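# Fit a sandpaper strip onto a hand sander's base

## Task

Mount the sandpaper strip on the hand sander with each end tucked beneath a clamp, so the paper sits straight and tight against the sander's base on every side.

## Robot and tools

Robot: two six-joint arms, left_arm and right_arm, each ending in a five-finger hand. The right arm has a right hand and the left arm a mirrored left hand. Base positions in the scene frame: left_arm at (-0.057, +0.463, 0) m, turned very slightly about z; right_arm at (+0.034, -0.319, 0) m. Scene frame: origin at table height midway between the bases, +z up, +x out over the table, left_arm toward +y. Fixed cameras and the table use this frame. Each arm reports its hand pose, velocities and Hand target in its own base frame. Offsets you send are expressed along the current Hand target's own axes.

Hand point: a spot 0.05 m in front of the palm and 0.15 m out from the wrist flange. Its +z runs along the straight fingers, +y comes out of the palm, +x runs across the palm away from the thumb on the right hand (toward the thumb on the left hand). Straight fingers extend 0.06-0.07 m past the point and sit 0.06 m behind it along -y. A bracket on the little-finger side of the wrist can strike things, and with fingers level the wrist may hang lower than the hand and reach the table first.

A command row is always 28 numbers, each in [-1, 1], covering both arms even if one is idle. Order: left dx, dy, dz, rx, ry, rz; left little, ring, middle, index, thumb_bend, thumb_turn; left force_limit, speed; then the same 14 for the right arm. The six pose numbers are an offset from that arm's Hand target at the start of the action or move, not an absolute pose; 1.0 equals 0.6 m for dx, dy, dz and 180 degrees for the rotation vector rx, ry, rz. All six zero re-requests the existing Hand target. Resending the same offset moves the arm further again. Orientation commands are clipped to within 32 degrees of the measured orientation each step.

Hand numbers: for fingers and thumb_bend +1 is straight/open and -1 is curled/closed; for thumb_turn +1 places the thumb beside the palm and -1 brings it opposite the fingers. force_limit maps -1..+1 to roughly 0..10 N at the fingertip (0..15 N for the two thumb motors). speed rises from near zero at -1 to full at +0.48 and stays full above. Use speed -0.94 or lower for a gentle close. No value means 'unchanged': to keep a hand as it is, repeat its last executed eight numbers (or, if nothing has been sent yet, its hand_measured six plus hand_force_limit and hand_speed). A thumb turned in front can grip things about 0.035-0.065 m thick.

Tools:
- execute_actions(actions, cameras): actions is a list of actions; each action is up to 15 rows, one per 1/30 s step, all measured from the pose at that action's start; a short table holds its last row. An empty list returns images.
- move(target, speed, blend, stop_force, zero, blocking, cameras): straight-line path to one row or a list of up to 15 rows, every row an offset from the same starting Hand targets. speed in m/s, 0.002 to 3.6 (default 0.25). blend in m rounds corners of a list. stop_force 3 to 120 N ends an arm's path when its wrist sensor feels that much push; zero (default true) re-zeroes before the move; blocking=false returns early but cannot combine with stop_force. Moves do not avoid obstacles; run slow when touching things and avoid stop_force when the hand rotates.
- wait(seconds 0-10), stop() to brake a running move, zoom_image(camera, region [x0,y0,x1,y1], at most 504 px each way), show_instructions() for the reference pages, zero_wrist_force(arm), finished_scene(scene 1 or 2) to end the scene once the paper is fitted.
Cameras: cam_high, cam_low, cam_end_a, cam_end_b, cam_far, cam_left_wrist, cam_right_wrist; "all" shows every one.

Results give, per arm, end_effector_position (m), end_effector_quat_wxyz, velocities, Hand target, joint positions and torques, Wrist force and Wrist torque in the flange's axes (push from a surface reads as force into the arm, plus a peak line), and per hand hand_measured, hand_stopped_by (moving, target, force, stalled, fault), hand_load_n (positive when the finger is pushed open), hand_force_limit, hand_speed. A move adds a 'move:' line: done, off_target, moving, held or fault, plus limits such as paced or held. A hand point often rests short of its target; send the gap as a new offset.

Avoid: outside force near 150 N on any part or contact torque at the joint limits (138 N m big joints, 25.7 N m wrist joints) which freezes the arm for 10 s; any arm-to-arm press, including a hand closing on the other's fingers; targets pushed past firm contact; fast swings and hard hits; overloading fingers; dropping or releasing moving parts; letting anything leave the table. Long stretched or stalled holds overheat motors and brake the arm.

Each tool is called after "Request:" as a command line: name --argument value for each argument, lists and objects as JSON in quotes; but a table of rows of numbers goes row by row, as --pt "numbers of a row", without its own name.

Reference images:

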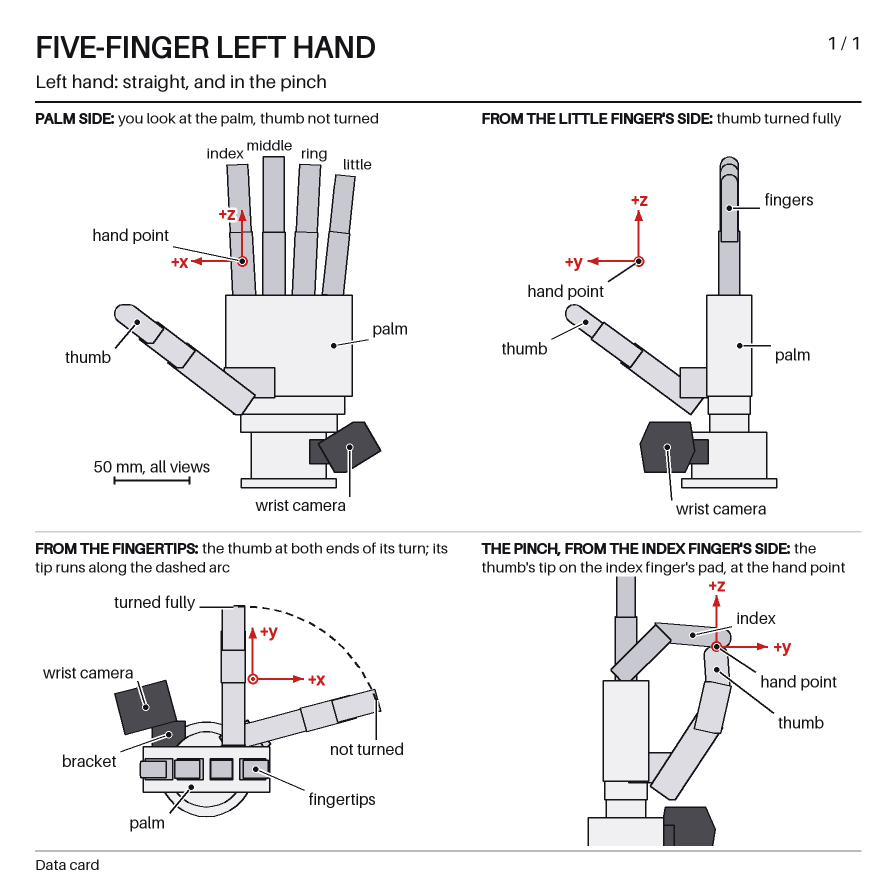

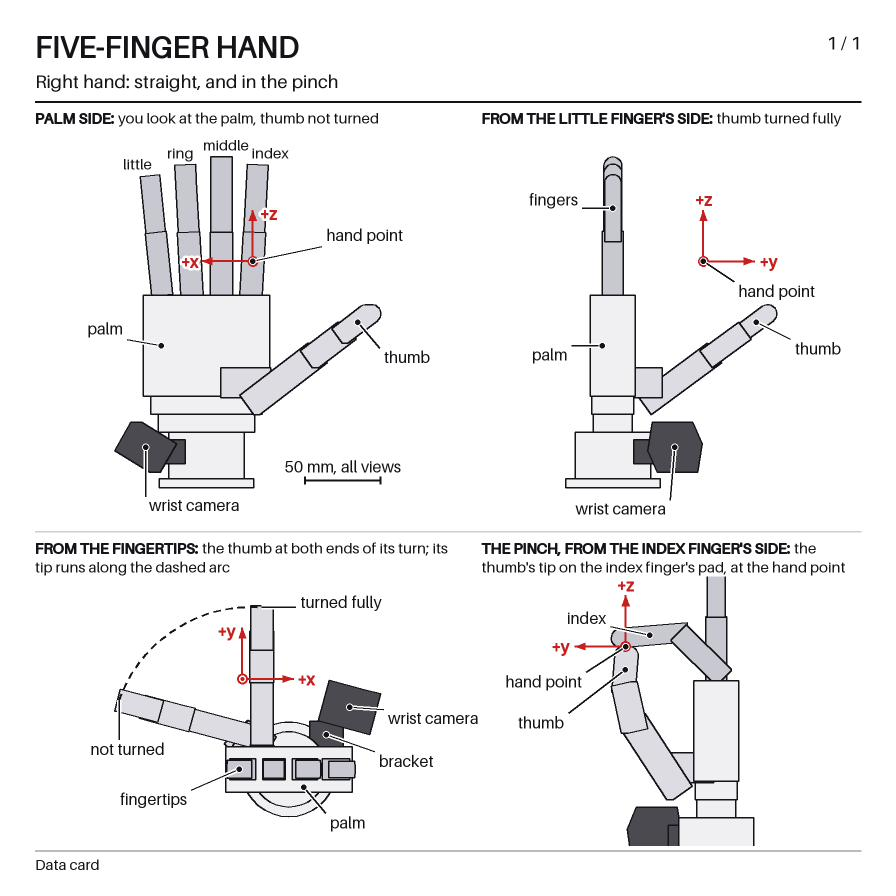

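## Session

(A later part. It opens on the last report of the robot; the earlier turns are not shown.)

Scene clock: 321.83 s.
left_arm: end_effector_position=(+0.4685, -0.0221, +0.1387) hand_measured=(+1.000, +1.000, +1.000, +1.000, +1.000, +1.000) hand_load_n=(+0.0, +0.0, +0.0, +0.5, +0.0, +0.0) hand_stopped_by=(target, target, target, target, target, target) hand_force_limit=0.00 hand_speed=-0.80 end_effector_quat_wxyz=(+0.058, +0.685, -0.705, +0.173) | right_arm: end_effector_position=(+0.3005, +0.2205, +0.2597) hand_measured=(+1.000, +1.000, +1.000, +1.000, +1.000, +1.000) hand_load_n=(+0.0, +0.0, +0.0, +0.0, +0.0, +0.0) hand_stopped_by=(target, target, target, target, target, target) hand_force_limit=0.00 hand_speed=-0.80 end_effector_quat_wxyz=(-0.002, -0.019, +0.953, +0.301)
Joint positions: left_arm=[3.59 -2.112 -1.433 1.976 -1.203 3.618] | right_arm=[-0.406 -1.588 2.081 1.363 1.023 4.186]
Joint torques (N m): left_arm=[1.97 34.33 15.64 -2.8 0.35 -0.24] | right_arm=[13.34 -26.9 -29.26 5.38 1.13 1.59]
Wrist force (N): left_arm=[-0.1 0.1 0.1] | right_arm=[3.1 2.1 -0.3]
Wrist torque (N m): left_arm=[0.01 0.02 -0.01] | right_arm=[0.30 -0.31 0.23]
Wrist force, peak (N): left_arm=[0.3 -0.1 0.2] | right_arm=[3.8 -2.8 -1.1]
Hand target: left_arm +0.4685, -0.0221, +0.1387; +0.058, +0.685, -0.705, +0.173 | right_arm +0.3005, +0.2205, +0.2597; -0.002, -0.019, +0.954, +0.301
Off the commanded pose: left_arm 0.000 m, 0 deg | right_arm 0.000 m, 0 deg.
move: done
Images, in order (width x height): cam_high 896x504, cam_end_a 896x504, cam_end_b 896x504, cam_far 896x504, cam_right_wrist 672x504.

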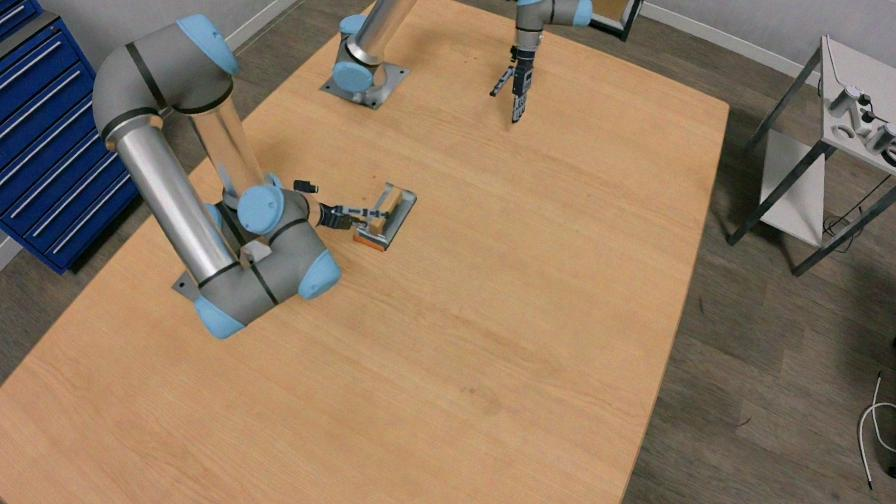

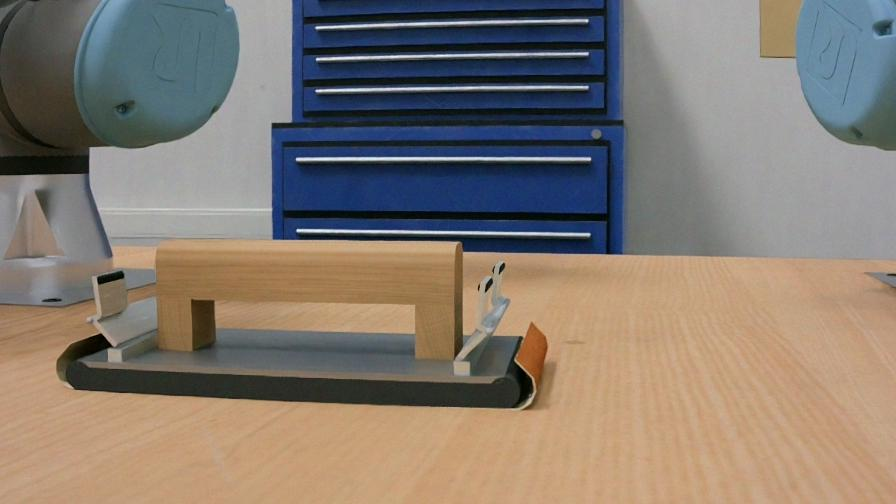

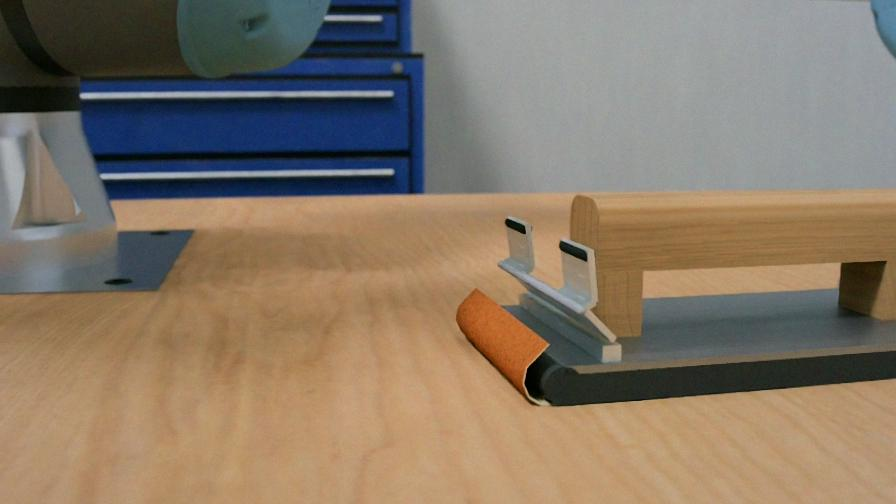

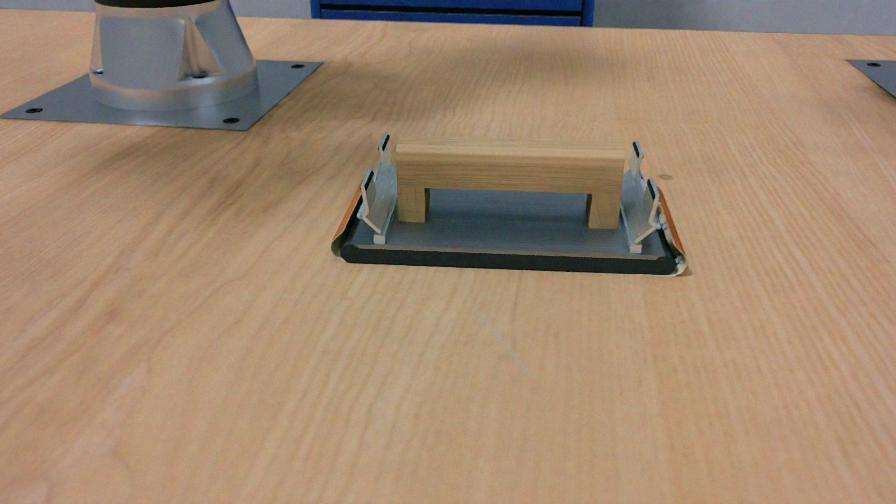

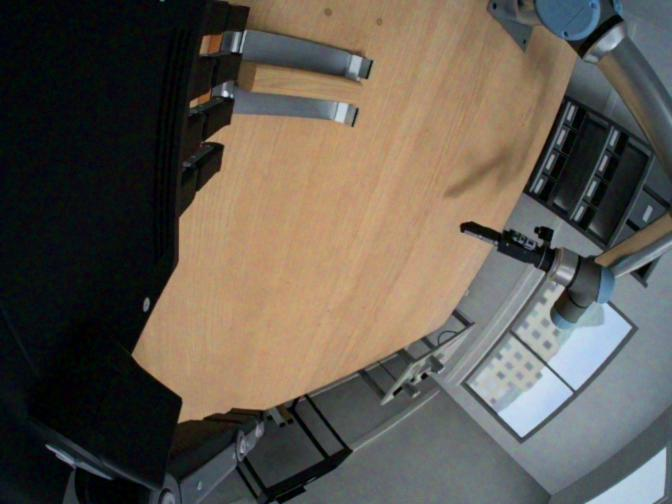

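Request:
move --pt "0.6925 0.2137 0.134 -0.0764 -0.0038 0.4682 1 1 1 1 1 1 0 -0.8 -0.0256 -0.1185 0.143 0 0.0073 -0.0105 1 1 1 1 1 1 0 -0.8" --speed 0.3 --cameras '["cam_high","cam_end_a","cam_end_b","cam_far","cam_left_wrist","cam_right_wrist"]'

Scene clock: 534.10 s.
left_arm: end_effector_position=(+0.3324, -0.4412, +0.1749) hand_measured=(+1.000, +1.000, +1.000, +1.000, +1.000, +1.000) hand_load_n=(+0.0, +0.0, +0.0, +0.0, +0.0, -0.5) hand_stopped_by=(target, target, target, target, target, target) hand_force_limit=0.00 hand_speed=-0.80 end_effector_quat_wxyz=(+0.003, -0.027, +0.996, -0.085) | right_arm: end_effector_position=(+0.3171, +0.2121, +0.1488) hand_measured=(+1.000, +1.000, +1.000, +1.000, +1.000, +1.000) hand_load_n=(+0.0, +0.0, +0.0, +0.0, +0.0, +0.0) hand_stopped_by=(target, target, target, target, target, target) hand_force_limit=0.00 hand_speed=-0.80 end_effector_quat_wxyz=(-0.008, -0.038, +0.953, +0.301)
Joint positions: left_arm=[2.474 -2.281 -0.966 1.791 -1.443 3.984] | right_arm=[-0.402 -1.34 2.162 1.054 1.033 4.146]
Joint torques (N m): left_arm=[-6.03 34.45 27.05 -4.14 -1.16 1.55] | right_arm=[13.46 -8.05 1.07 0.54 1.06 -1.19]
Wrist force (N): left_arm=[0.4 0.4 0.0] | right_arm=[2.7 1.8 -0.2]
Wrist torque (N m): left_arm=[0.07 -0.04 -0.09] | right_arm=[0.27 -0.25 0.32]
Wrist force, peak (N): left_arm=[0.7 -0.6 0.1] | right_arm=[3.3 2.3 -0.6]
Hand target: left_arm +0.3324, -0.4412, +0.1749; +0.003, -0.027, +0.996, -0.085 | right_arm +0.3171, +0.2121, +0.1487; -0.008, -0.038, +0.953, +0.301
Off the commanded pose: left_arm 0.000 m, 0 deg | right_arm 0.000 m, 0 deg.
move: done
Images, in order (width x height): cam_high 896x504, cam_end_a 896x504, cam_end_b 896x504, cam_far 896x504, cam_left_wrist 672x504, cam_right_wrist 672x504.

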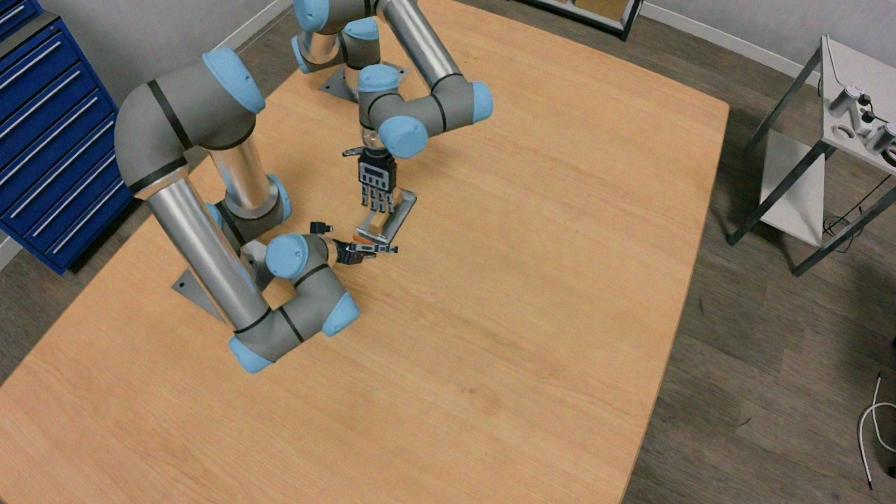

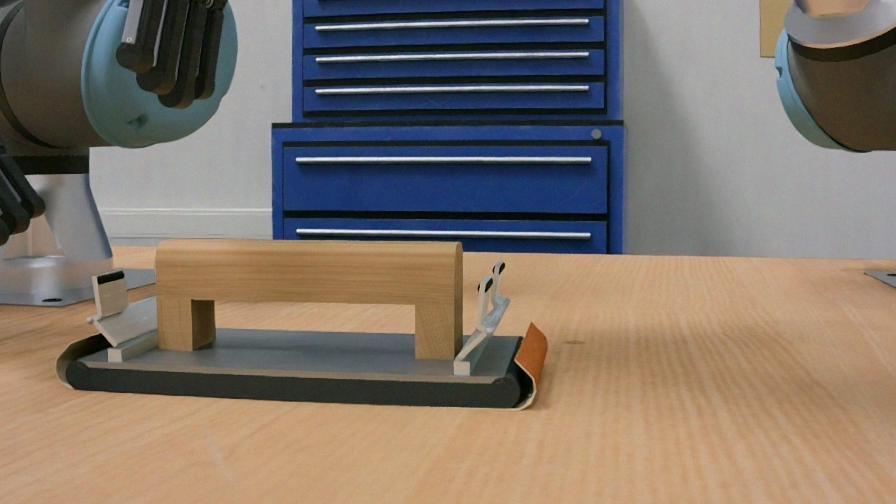

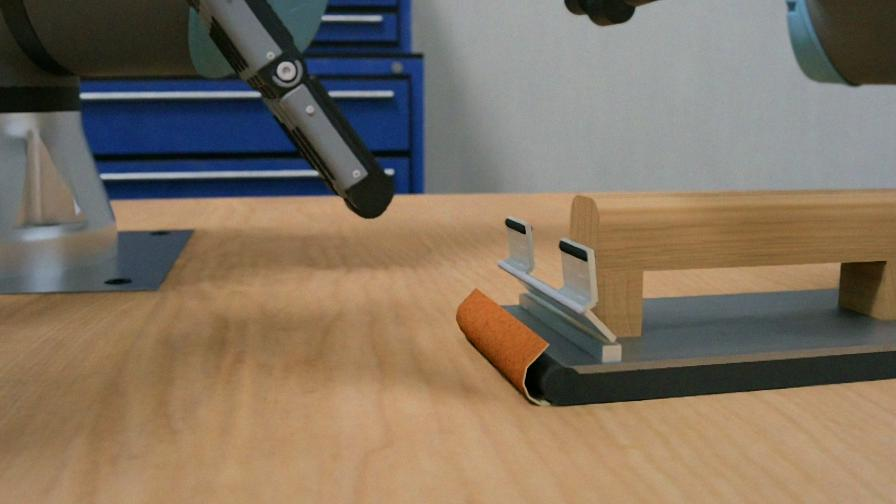

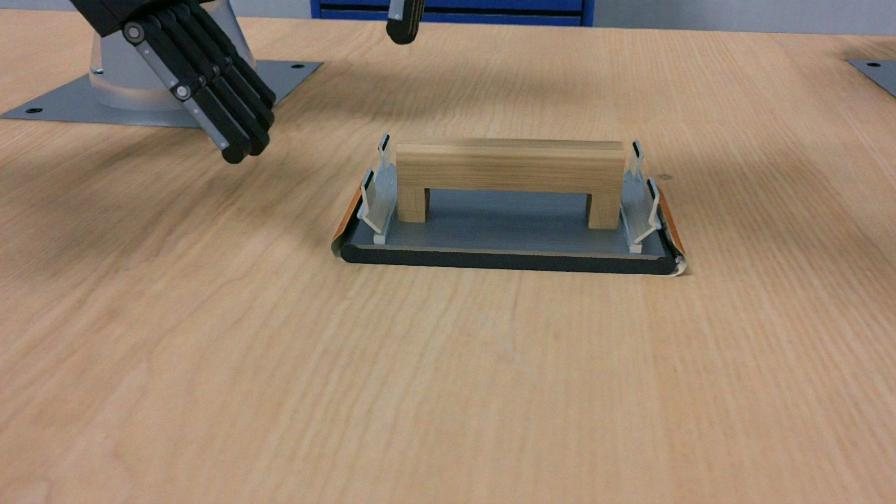

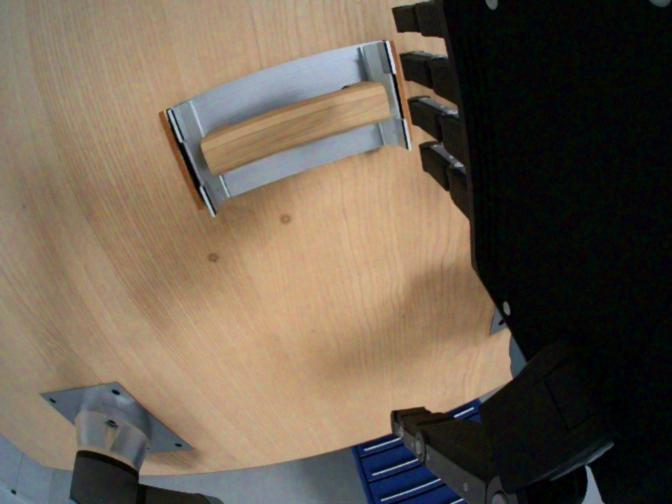

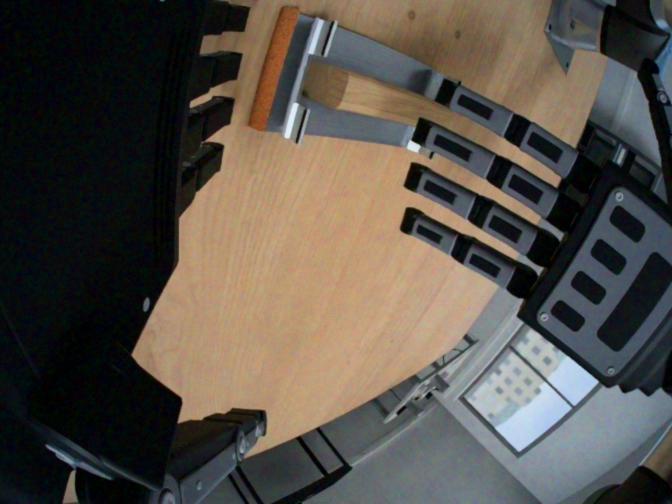

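Request:
zero_wrist_force --arm "right_arm"

Request:
zero_wrist_force --arm "left_arm"

Request:
move --pt "0 0 0 0 0 0 1 1 1 1 1 1 0 -0.8 -0.0026 0.0026 0.0629 0 0 0 1 1 1 1 1 1 0 -0.8" --speed 0.08 --stop_force 4 --cameras '["cam_end_b","cam_far","cam_right_wrist"]'

Wrist force sensor zeroed.

Wrist force sensor zeroed.

Scene clock: 572.93 s.
left_arm: end_effector_position=(+0.3324, -0.4412, +0.1749) hand_measured=(+1.000, +1.000, +1.000, +1.000, +1.000, +1.000) hand_load_n=(+0.0, +0.0, +0.0, +0.5, +0.0, +0.0) hand_stopped_by=(target, target, target, target, target, target) hand_force_limit=0.00 hand_speed=-0.80 end_effector_quat_wxyz=(+0.003, -0.027, +0.996, -0.085) | right_arm: end_effector_position=(+0.3171, +0.2351, +0.1187) hand_measured=(+1.000, +1.000, +1.000, +1.000, +1.000, +1.000) hand_load_n=(+0.0, +0.0, +0.0, +0.0, +0.0, +0.0) hand_stopped_by=(target, target, target, target, target, target) hand_force_limit=0.00 hand_speed=-0.80 end_effector_quat_wxyz=(-0.008, -0.038, +0.953, +0.301)
Joint positions: left_arm=[2.474 -2.282 -0.966 1.791 -1.443 3.984] | right_arm=[-0.322 -1.278 2.173 0.935 1.011 4.236]
Joint torques (N m): left_arm=[-6.89 34.14 27.34 -4.09 -1.21 1.58] | right_arm=[13.42 -9.33 -23.64 0.51 -2.61 1.51]
Wrist force (N, zeroed by zero_wrist_force): left_arm=[-0.3 0.0 -0.1] | right_arm=[0.2 -0.1 -0.2]
Wrist torque (N m, zeroed by zero_wrist_force): left_arm=[0.00 0.04 -0.01] | right_arm=[0.00 -0.06 -0.13]
Wrist force, peak (N, zeroed by zero_wrist_force): left_arm=[-0.3 -0.3 -0.1] | right_arm=[0.5 -0.3 -0.6]
Hand target: left_arm +0.3324, -0.4412, +0.1749; +0.003, -0.027, +0.996, -0.085 | right_arm +0.3171, +0.2351, +0.1187; -0.008, -0.038, +0.953, +0.301
Off the commanded pose: left_arm 0.000 m, 0 deg | right_arm 0.000 m, 0 deg.
move: done
Images, in order (width x height): cam_end_b 896x504, cam_far 896x504, cam_right_wrist 672x504.

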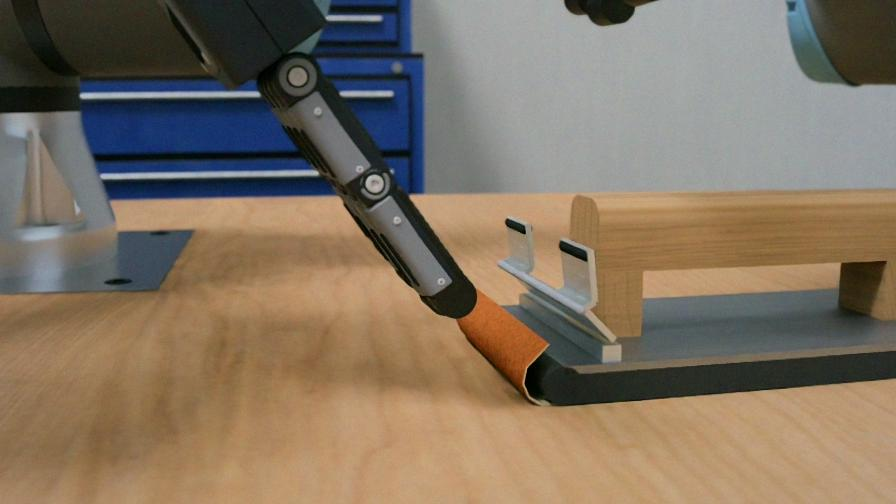

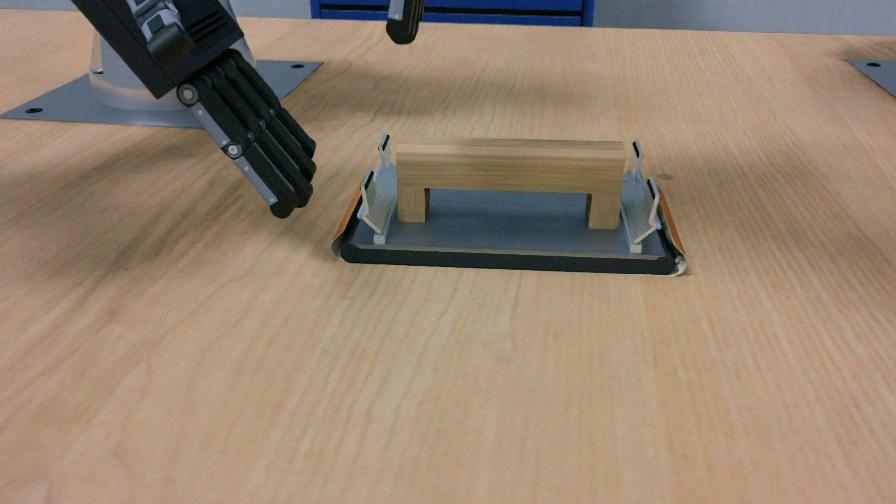

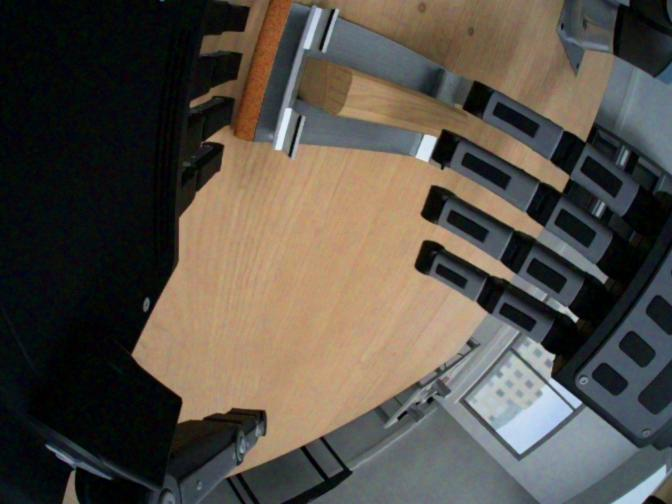

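Request:
move --pt "0 0 0 0 0 0 1 1 1 1 1 1 0 -0.8 -0.0011 -0.0017 0.0314 0 0 0 1 1 1 1 1 1 0 -0.8" --speed 0.05 --stop_force 4 --cameras '["cam_end_b","cam_far","cam_right_wrist"]'

Scene clock: 589.23 s.
left_arm: end_effector_position=(+0.3324, -0.4412, +0.1749) hand_measured=(+1.000, +1.000, +1.000, +1.000, +1.000, +1.000) hand_load_n=(+0.0, +0.0, +0.0, +0.0, +0.0, +0.0) hand_stopped_by=(target, target, target, target, target, target) hand_force_limit=0.00 hand_speed=-0.80 end_effector_quat_wxyz=(+0.003, -0.027, +0.996, -0.085) | right_arm: end_effector_position=(+0.3171, +0.2451, +0.1027) hand_measured=(+1.000, +1.000, +1.000, +1.000, +1.000, +1.000) hand_load_n=(+0.0, +0.0, +0.0, +0.0, +0.0, +0.0) hand_stopped_by=(target, target, target, target, target, target) hand_force_limit=0.00 hand_speed=-0.80 end_effector_quat_wxyz=(-0.008, -0.038, +0.953, +0.301)
Joint positions: left_arm=[2.474 -2.282 -0.966 1.791 -1.443 3.984] | right_arm=[-0.287 -1.243 2.177 0.874 1.003 4.276]
Joint torques (N m): left_arm=[-6.01 33.41 27.15 -4.17 -1.36 1.24] | right_arm=[13.11 -10.69 -14.93 0.38 -2.7 1.34]
Wrist force (N, zeroed by zero_wrist_force): left_arm=[0.0 0.1 -0.1] | right_arm=[-0.4 -0.3 -0.2]
Wrist torque (N m, zeroed by zero_wrist_force): left_arm=[0.02 0.01 0.00] | right_arm=[-0.03 0.04 -0.21]
Wrist force, peak (N, zeroed by zero_wrist_force): left_arm=[-0.4 0.0 -0.3] | right_arm=[-0.6 -0.7 -0.6]
Hand target: left_arm +0.3324, -0.4412, +0.1749; +0.003, -0.027, +0.996, -0.085 | right_arm +0.3171, +0.2451, +0.1027; -0.008, -0.038, +0.953, +0.301
Off the commanded pose: left_arm 0.000 m, 0 deg | right_arm 0.000 m, 0 deg.
move: done
Images, in order (width x height): cam_end_b 896x504, cam_far 896x504, cam_right_wrist 672x504.

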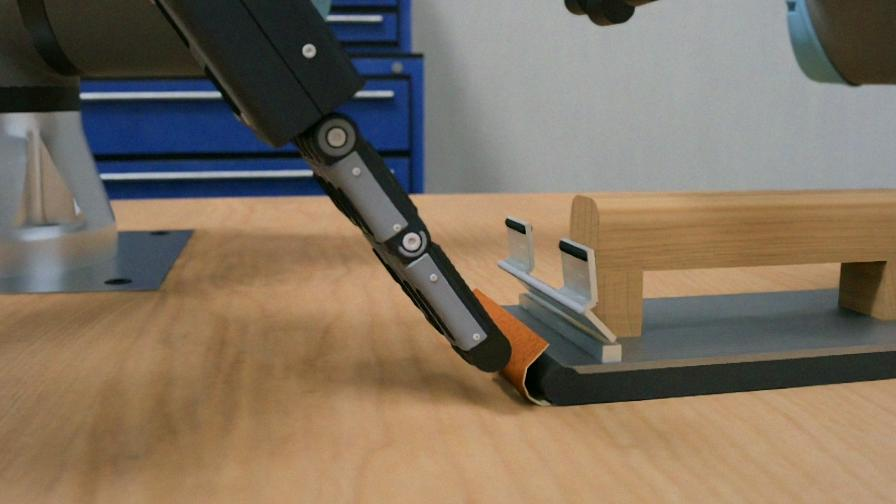

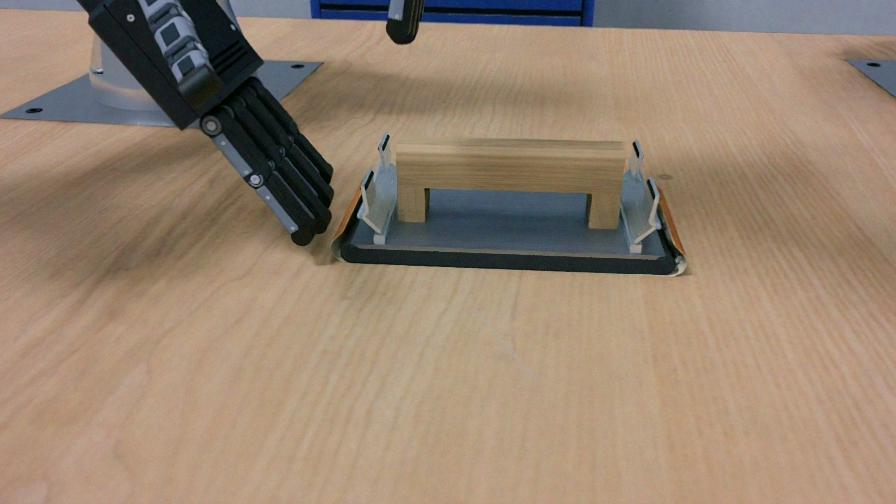

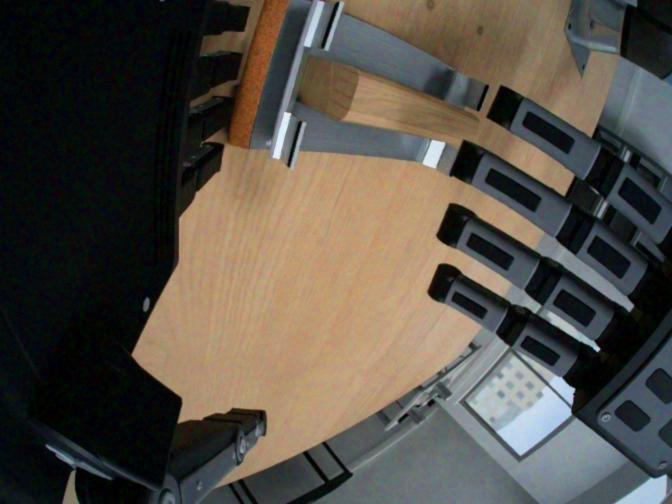

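Request:
zoom_image --camera "cam_far" --region '[270, 120, 430, 280]'

Request:
zoom_image --camera "cam_right_wrist" --region '[180, 0, 400, 200]'

Scaled by 3.150 from the camera's 896x504 image, which has a finer 1280x720 frame.

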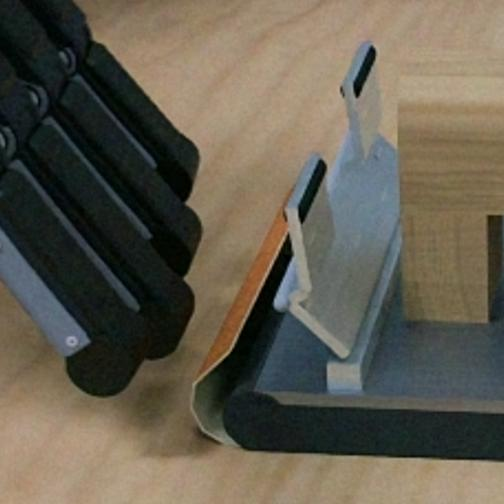

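Scaled by 2.291 from the camera's 672x504 image, which has a finer 960x720 frame.

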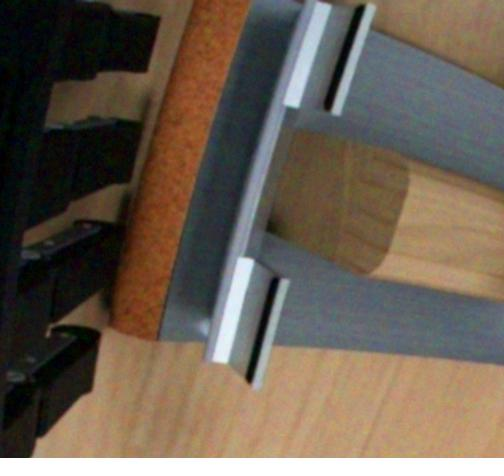

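Request:
move --pt "0 0 0 0 0 0 1 1 1 1 1 1 0 -0.8 0.0125 0.0072 0.0088 0 0.008 -0.0115 1 1 1 1 1 1 0 -0.8" --speed 0.04 --stop_force 5 --cameras '["cam_end_b","cam_far","cam_right_wrist"]'

Request:
zoom_image --camera "cam_end_b" --region '[400, 200, 660, 420]'

Request:
zoom_image --camera "cam_far" --region '[270, 120, 430, 280]'

Scene clock: 640.97 s.
left_arm: end_effector_position=(+0.3324, -0.4412, +0.1749) hand_measured=(+1.000, +1.000, +1.000, +1.000, +1.000, +1.000) hand_load_n=(+0.0, +0.0, +0.0, +0.0, +0.0, +0.0) hand_stopped_by=(target, target, target, target, target, target) hand_force_limit=0.00 hand_speed=-0.80 end_effector_quat_wxyz=(+0.003, -0.027, +0.996, -0.085) | right_arm: end_effector_position=(+0.3092, +0.2510, +0.1008) hand_measured=(+1.000, +1.000, +1.000, +1.000, +1.000, +1.000) hand_load_n=(+0.0, +0.0, +0.0, +0.0, +0.0, +0.0) hand_stopped_by=(target, target, target, target, target, target) hand_force_limit=0.00 hand_speed=-0.80 end_effector_quat_wxyz=(-0.014, -0.059, +0.952, +0.300)
Joint positions: left_arm=[2.474 -2.282 -0.966 1.791 -1.443 3.984] | right_arm=[-0.268 -1.233 2.175 0.881 1.009 4.248]
Joint torques (N m): left_arm=[-5.55 33.45 26.97 -4.13 -1.17 0.83] | right_arm=[13.34 -10.71 -23.09 5.27 1.11 -1.07]
Wrist force (N, zeroed by zero_wrist_force): left_arm=[-0.1 -0.1 -0.1] | right_arm=[-0.6 -0.5 -0.3]
Wrist torque (N m, zeroed by zero_wrist_force): left_arm=[0.00 0.02 -0.01] | right_arm=[-0.05 0.08 -0.09]
Wrist force, peak (N, zeroed by zero_wrist_force): left_arm=[-0.3 0.0 -0.4] | right_arm=[-1.0 -0.5 -0.4]
Hand target: left_arm +0.3324, -0.4412, +0.1749; +0.003, -0.027, +0.996, -0.085 | right_arm +0.3092, +0.2510, +0.1008; -0.014, -0.059, +0.952, +0.300
Off the commanded pose: left_arm 0.000 m, 0 deg | right_arm 0.000 m, 0 deg.
move: done
Images, in order (width x height): cam_end_b 896x504, cam_far 896x504, cam_right_wrist 672x504.

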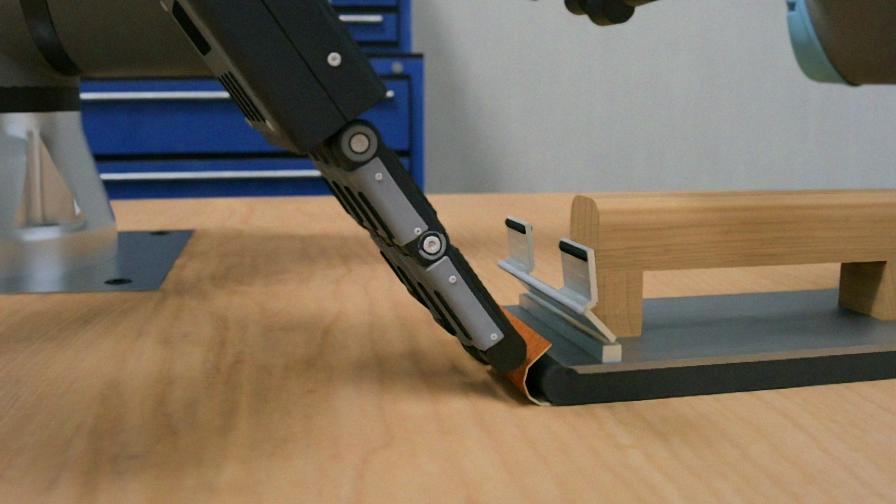

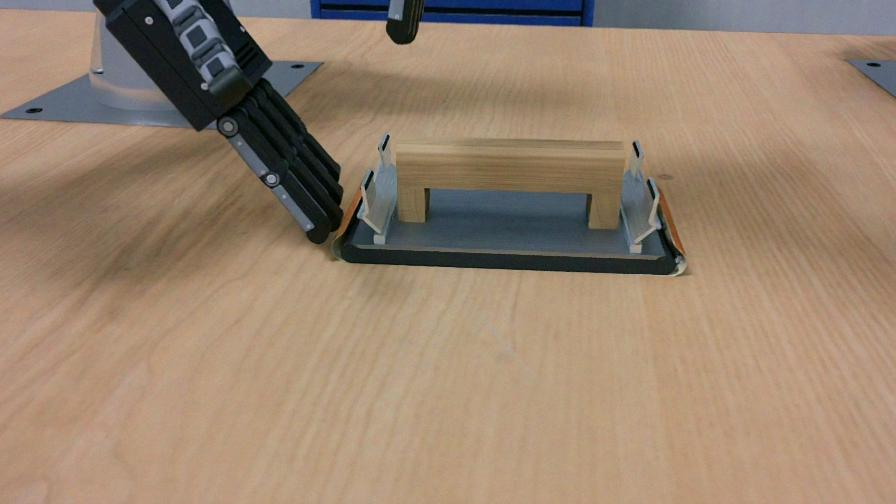

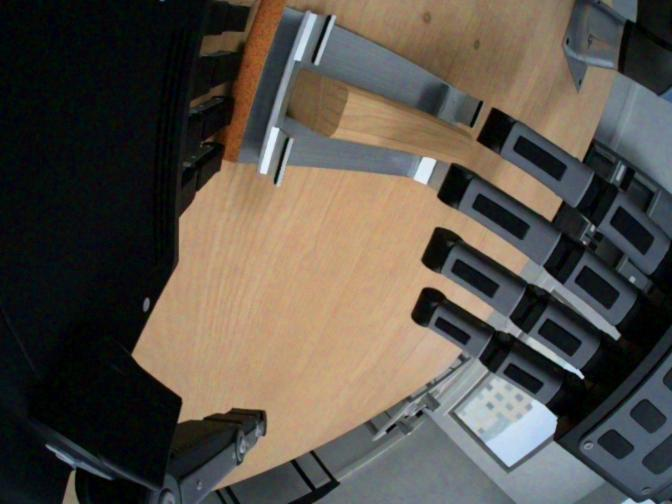

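Scaled by 1.938 from the camera's 896x504 image, which has a finer 1280x720 frame.

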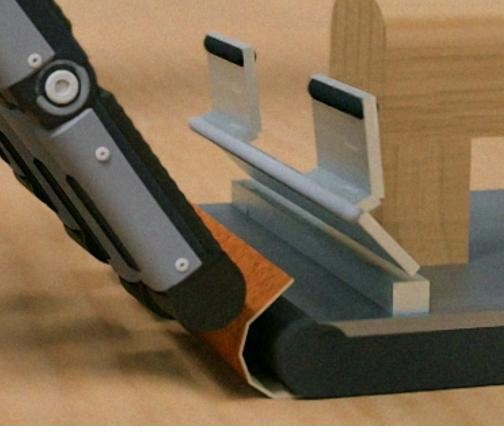

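Scaled by 3.150 from the camera's 896x504 image, which has a finer 1280x720 frame.

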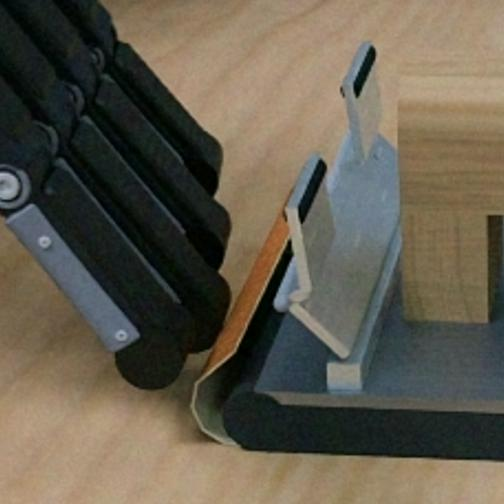

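Request:
move --pt "0 0 0 0 0 0 1 1 1 1 1 1 0 -0.8 -0.0016 0.0108 0.0076 0.0001 -0.0091 0.013 0.9 0.95 1 0.95 1 1 0 -0.8" --speed 0.03 --stop_force 5 --cameras '["cam_end_b","cam_far","cam_right_wrist"]'

Request:
zoom_image --camera "cam_end_b" --region '[400, 200, 660, 420]'

Request:
zoom_image --camera "cam_far" --region '[270, 120, 430, 280]'

Scene clock: 661.47 s.
left_arm: end_effector_position=(+0.3324, -0.4412, +0.1749) hand_measured=(+1.000, +1.000, +1.000, +1.000, +1.000, +1.000) hand_load_n=(+0.0, +0.0, +0.0, +0.0, +0.0, +0.0) hand_stopped_by=(target, target, target, target, target, target) hand_force_limit=0.00 hand_speed=-0.80 end_effector_quat_wxyz=(+0.003, -0.027, +0.996, -0.085) | right_arm: end_effector_position=(+0.3092, +0.2590, +0.1008) hand_measured=(+0.900, +0.950, +1.000, +0.950, +1.000, +1.000) hand_load_n=(+0.0, +0.0, +0.0, +0.0, +0.0, +0.0) hand_stopped_by=(target, target, target, target, target, target) hand_force_limit=0.00 hand_speed=-0.80 end_effector_quat_wxyz=(-0.007, -0.035, +0.953, +0.300)
Joint positions: left_arm=[2.474 -2.282 -0.966 1.791 -1.443 3.984] | right_arm=[-0.246 -1.256 2.193 0.841 0.992 4.331]
Joint torques (N m): left_arm=[-5.98 34.13 27.13 -4.17 -1.34 0.37] | right_arm=[15.39 -34.81 3.85 0.35 -3.24 1.42]
Wrist force (N, zeroed by zero_wrist_force): left_arm=[-0.2 0.2 0.0] | right_arm=[-0.3 -2.4 -4.8]
Wrist torque (N m, zeroed by zero_wrist_force): left_arm=[0.04 0.03 -0.01] | right_arm=[0.38 0.05 -0.27]
Wrist force, peak (N, zeroed by zero_wrist_force): left_arm=[-0.3 0.2 -0.3] | right_arm=[-0.7 -2.3 -5.4]
Hand target: left_arm +0.3324, -0.4412, +0.1749; +0.003, -0.027, +0.996, -0.085 | right_arm +0.3092, +0.2590, +0.1008; -0.007, -0.035, +0.953, +0.300
Off the commanded pose: left_arm 0.000 m, 0 deg | right_arm 0.000 m, 0 deg.
move: done
Images, in order (width x height): cam_end_b 896x504, cam_far 896x504, cam_right_wrist 672x504.

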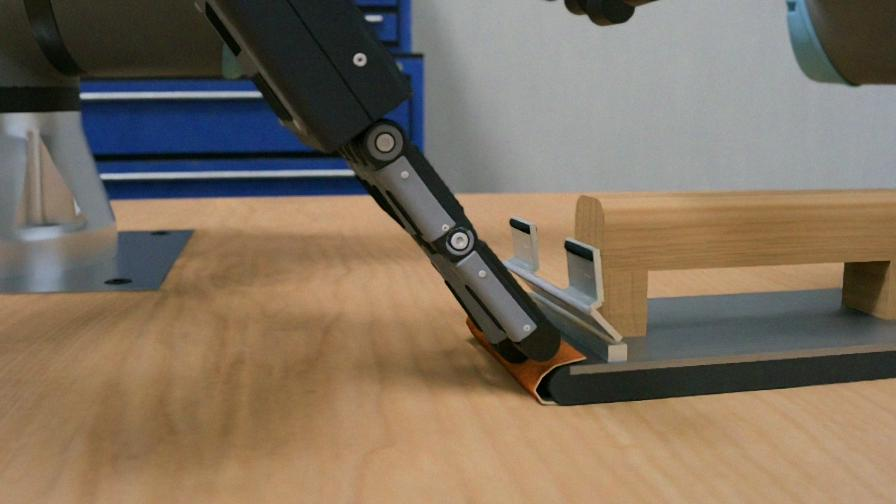

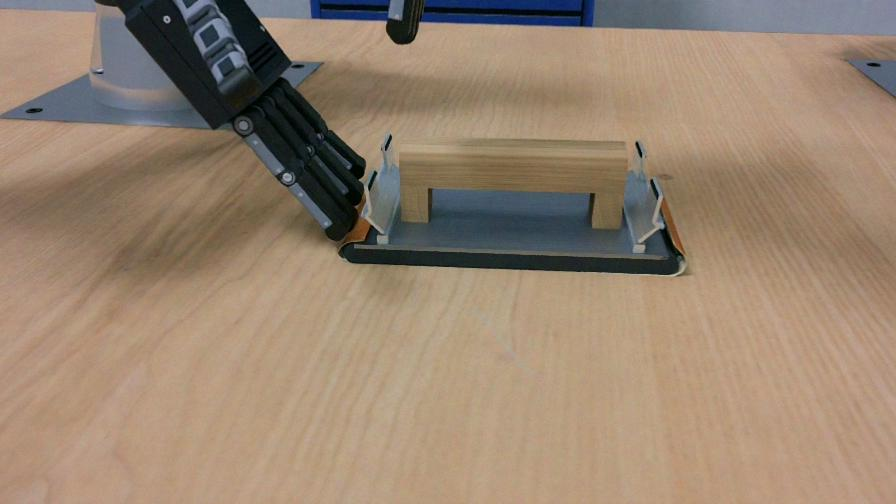

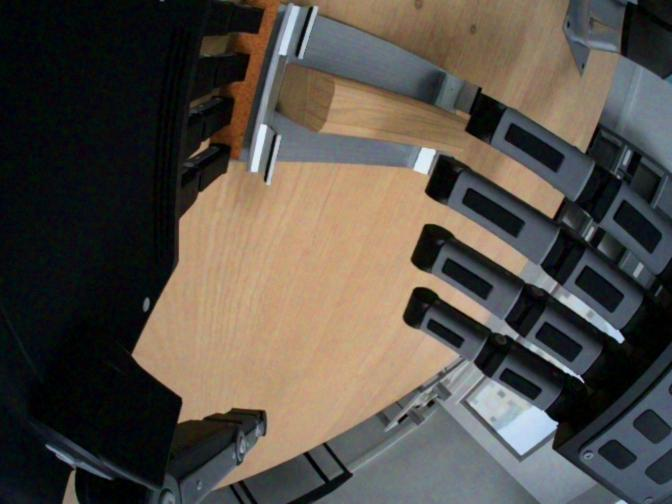

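Scaled by 1.938 from the camera's 896x504 image, which has a finer 1280x720 frame.

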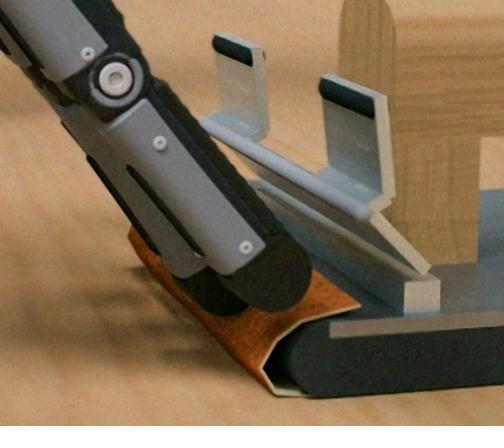

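Scaled by 3.150 from the camera's 896x504 image, which has a finer 1280x720 frame.

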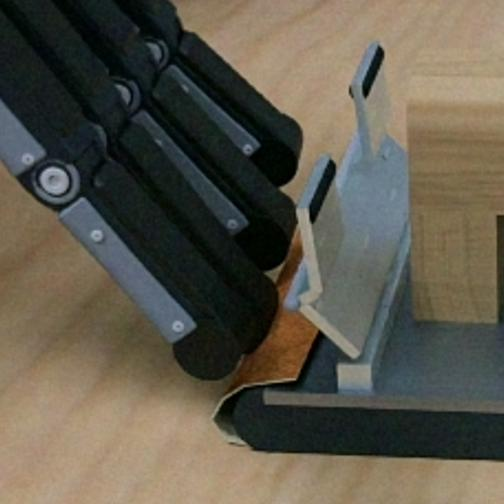

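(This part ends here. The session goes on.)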